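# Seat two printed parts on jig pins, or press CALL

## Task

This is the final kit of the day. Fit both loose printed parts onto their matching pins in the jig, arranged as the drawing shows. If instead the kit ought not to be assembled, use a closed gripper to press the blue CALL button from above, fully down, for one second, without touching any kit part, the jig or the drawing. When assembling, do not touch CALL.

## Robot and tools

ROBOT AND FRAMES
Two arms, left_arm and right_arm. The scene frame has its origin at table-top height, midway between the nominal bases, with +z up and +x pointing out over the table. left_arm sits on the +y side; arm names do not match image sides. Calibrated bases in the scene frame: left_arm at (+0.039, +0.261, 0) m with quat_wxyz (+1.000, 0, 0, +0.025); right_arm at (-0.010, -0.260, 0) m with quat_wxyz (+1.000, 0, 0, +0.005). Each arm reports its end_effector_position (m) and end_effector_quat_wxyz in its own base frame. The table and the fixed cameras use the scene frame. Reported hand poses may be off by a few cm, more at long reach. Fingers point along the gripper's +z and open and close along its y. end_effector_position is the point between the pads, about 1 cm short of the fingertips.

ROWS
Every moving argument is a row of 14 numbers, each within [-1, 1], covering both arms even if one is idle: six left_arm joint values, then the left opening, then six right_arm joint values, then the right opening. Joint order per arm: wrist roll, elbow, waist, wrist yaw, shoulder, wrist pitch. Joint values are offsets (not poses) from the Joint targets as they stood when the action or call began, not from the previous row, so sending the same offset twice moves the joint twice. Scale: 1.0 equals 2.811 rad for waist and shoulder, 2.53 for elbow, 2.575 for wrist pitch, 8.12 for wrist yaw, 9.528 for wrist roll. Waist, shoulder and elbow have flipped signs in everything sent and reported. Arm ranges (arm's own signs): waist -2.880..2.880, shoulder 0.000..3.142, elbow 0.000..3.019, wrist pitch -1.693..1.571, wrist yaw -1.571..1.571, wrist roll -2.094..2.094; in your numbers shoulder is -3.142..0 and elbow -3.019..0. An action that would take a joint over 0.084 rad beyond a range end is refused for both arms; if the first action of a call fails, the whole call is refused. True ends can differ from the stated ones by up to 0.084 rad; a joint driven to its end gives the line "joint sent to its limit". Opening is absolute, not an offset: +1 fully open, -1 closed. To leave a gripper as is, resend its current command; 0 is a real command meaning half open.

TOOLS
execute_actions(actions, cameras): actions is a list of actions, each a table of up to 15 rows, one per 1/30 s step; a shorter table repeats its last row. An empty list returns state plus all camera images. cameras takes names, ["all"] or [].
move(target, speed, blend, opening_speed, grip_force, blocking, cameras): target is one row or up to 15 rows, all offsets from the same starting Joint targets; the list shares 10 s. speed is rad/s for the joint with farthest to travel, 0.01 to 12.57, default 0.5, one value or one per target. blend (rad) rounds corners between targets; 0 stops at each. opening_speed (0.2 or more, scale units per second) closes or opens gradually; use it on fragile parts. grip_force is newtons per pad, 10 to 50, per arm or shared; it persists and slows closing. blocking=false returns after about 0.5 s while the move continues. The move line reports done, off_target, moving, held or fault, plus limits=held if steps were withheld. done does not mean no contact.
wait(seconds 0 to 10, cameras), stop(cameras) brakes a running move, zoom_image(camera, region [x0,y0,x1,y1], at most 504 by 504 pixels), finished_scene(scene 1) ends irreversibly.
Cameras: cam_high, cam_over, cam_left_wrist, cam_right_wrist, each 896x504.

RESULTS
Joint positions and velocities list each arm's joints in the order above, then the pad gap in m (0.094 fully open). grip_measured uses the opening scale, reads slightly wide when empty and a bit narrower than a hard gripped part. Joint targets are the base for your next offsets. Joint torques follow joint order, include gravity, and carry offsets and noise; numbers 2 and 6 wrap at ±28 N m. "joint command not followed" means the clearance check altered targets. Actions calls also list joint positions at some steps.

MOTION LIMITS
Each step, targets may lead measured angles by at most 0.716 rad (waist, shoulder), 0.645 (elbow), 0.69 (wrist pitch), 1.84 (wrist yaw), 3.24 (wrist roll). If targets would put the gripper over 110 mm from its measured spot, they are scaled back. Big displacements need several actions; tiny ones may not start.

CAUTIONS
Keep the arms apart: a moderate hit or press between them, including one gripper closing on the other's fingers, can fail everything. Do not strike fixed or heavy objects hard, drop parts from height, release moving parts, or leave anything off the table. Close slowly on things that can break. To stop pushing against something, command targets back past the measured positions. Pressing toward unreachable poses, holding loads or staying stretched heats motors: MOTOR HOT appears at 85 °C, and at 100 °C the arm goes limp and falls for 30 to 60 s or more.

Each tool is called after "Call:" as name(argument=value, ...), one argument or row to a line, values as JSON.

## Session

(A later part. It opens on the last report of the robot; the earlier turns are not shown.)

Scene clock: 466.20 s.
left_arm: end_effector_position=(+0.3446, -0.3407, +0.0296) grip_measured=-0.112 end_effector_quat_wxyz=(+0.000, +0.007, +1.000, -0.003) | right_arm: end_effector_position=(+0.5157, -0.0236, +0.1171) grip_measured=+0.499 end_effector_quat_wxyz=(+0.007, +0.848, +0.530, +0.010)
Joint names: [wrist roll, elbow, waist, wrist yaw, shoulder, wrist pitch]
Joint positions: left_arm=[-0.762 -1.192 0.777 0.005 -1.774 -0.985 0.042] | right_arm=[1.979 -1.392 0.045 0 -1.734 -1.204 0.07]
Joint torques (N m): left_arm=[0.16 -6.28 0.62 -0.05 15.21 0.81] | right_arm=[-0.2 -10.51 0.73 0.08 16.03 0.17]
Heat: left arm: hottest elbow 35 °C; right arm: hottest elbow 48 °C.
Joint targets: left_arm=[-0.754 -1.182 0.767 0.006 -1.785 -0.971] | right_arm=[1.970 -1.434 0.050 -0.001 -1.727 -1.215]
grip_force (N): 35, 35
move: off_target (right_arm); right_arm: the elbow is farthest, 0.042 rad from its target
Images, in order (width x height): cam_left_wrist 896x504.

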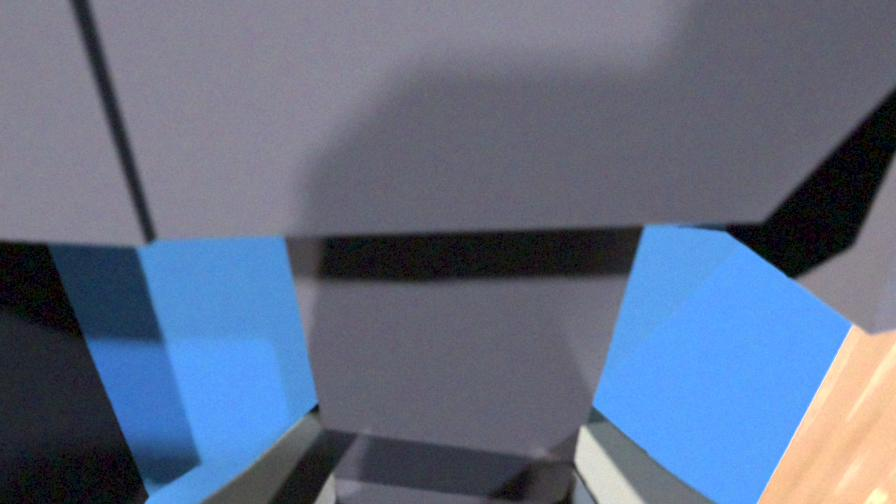

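Call:
move(
  target=[0,0.0016,0,0,-0.0028,0.0014,-0.25,0,0,0,0,0,0,0.5],
  speed=0.04,
)

Scene clock: 467.23 s.
left_arm: end_effector_position=(+0.3445, -0.3406, +0.0293) grip_measured=-0.112 end_effector_quat_wxyz=(+0.000, +0.007, +1.000, -0.003) | right_arm: end_effector_position=(+0.5157, -0.0236, +0.1171) grip_measured=+0.499 end_effector_quat_wxyz=(+0.007, +0.848, +0.530, +0.010)
Joint names: [wrist roll, elbow, waist, wrist yaw, shoulder, wrist pitch]
Joint positions: left_arm=[-0.762 -1.191 0.777 0.005 -1.774 -0.984 0.042] | right_arm=[1.979 -1.392 0.045 0 -1.734 -1.204 0.07]
Joint torques (N m): left_arm=[0.14 -6.13 0.44 -0.07 13.98 0.7] | right_arm=[-0.19 -10.51 0.67 0.09 15.97 0.2]
Motor temperatures (°C): left_arm=[26 35 24 25 29 22 27] | right_arm=[24 49 23 22 35 24 26]
Heat: left arm: hottest elbow 35 °C; right arm: hottest elbow 49 °C.
Joint targets: left_arm=[-0.754 -1.177 0.767 0.006 -1.793 -0.967] | right_arm=[1.970 -1.434 0.050 -0.001 -1.727 -1.215]
grip_force (N): 35, 35
move: off_target (right_arm); right_arm: the elbow is farthest, 0.042 rad from its target

Call:
move(
  target=[
    [-0.0007,-0.0071,0.0036,0,0.006,-0.0058,-0.25,0,0,0,0,0,0,0.5],
    [-0.0007,-0.0071,0.0036,0,0.006,-0.0058,0.15,0,0,0,0,0,0,0.5],
  ],
  speed=0.05,
  opening_speed=0.4,
  cameras=["cam_left_wrist"],
)

Scene clock: 470.23 s.
left_arm: end_effector_position=(+0.3445, -0.3407, +0.0295) grip_measured=+0.148 end_effector_quat_wxyz=(+0.000, +0.007, +1.000, -0.003) | right_arm: end_effector_position=(+0.5157, -0.0236, +0.1171) grip_measured=+0.499 end_effector_quat_wxyz=(+0.007, +0.848, +0.530, +0.010)
Joint names: [wrist roll, elbow, waist, wrist yaw, shoulder, wrist pitch]
Joint positions: left_arm=[-0.762 -1.191 0.777 0.005 -1.774 -0.984 0.054] | right_arm=[1.979 -1.392 0.045 0 -1.734 -1.204 0.07]
Joint torques (N m): left_arm=[0.09 -7.61 1.85 -0.08 15.68 0.23] | right_arm=[-0.18 -10.52 0.67 0.08 15.91 0.2]
Heat: left arm: hottest elbow 35 °C; right arm: hottest elbow 49 °C.
Joint targets: left_arm=[-0.760 -1.195 0.777 0.006 -1.776 -0.982] | right_arm=[1.970 -1.434 0.050 -0.001 -1.727 -1.215]
grip_force (N): 35, 35
move: off_target (right_arm); right_arm: the elbow is farthest, 0.042 rad from its target
Images, in order (width x height): cam_left_wrist 896x504.

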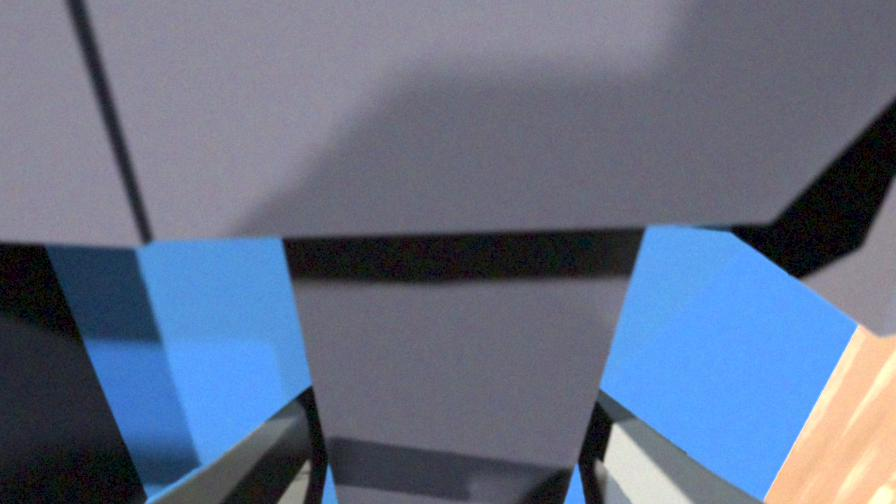

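Call:
move(
  target=[
    [0,-0.0178,0,0,0,0,0.15,0,0,0,0,0,0,0.5],
    [0,-0.0654,0,0,0.0398,-0.0909,0.15,0,0,0,0,0,0,0.5],
    [0,-0.0889,-0.1697,0,0.0626,-0.0909,0.15,0,0,0,0,0,0,0.5],
  ],
  speed=[0.2,0.2,0.6],
  blend=[0,0.02,0],
  cameras=["cam_over", "cam_high"],
)

Scene clock: 475.00 s.
left_arm: end_effector_position=(+0.4809, -0.1505, +0.1593) grip_measured=+0.148 end_effector_quat_wxyz=(+0.042, -0.228, +0.972, -0.028) | right_arm: end_effector_position=(+0.5157, -0.0236, +0.1171) grip_measured=+0.499 end_effector_quat_wxyz=(+0.007, +0.848, +0.530, +0.010)
Joint names: [wrist roll, elbow, waist, wrist yaw, shoulder, wrist pitch]
Joint positions: left_arm=[-0.762 -1.363 0.301 0.005 -1.625 -1.208 0.054] | right_arm=[1.979 -1.392 0.045 0 -1.734 -1.204 0.07]
Joint torques (N m): left_arm=[0.12 -13.57 1.49 -0.05 17.2 -0.12] | right_arm=[-0.18 -10.51 0.73 0.09 15.97 0.17]
Heat: left arm: hottest elbow 35 °C; right arm: hottest elbow 49 °C.
Joint targets: left_arm=[-0.760 -1.420 0.300 0.006 -1.601 -1.216] | right_arm=[1.970 -1.434 0.050 -0.001 -1.727 -1.215]
grip_force (N): 35, 35
move: off_target (left_arm, right_arm); left_arm: the elbow is farthest, 0.057 rad from its target; right_arm: the elbow is farthest, 0.042 rad from its target
Images, in order (width x height): cam_high 896x504, cam_over 896x504.

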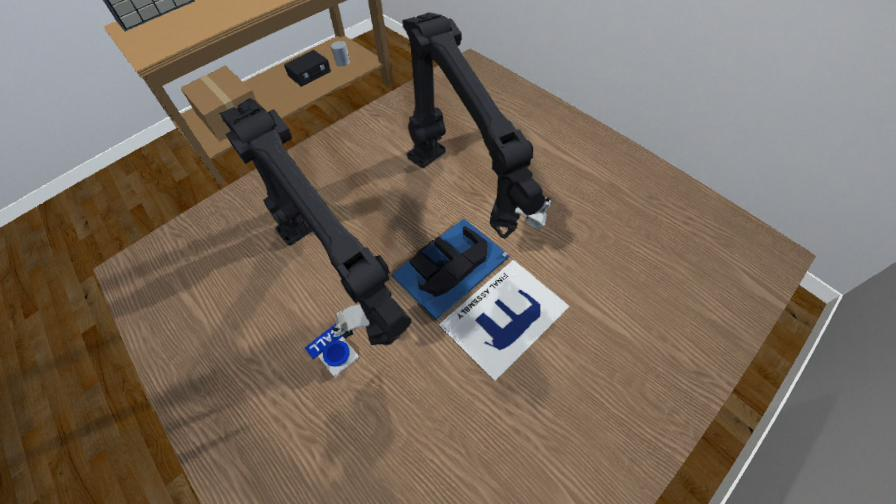

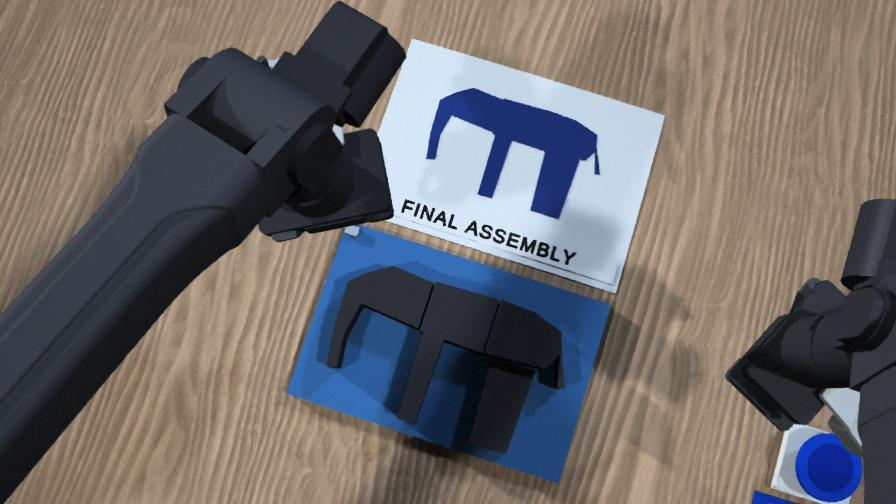

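Call:
zoom_image(
  camera="cam_over",
  region=[310, 240, 620, 480],
)

Call:
zoom_image(
  camera="cam_high",
  region=[380, 200, 530, 330],
)

Scaled by 1.626 from the camera's 896x504 image, which has a finer 1280x720 frame.

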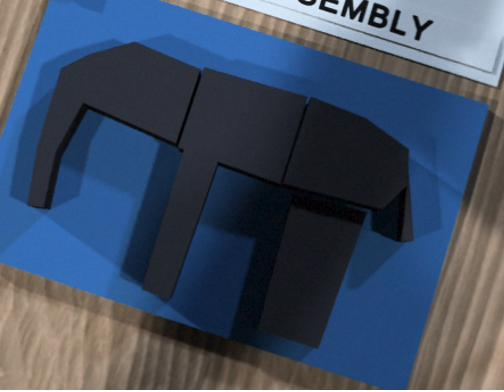

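Scaled by 3.360 from the camera's 896x504 image, which has a finer 1280x720 frame.

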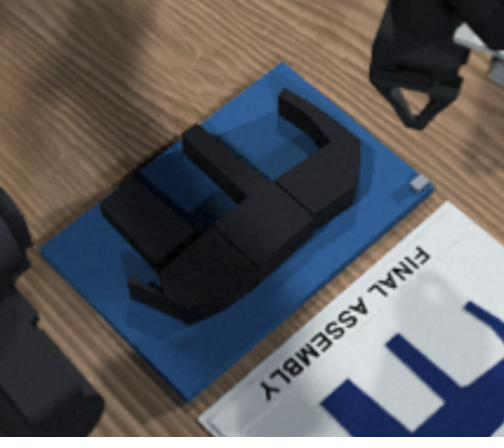

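Call:
finished_scene(
)

The scene is finished: the task was done.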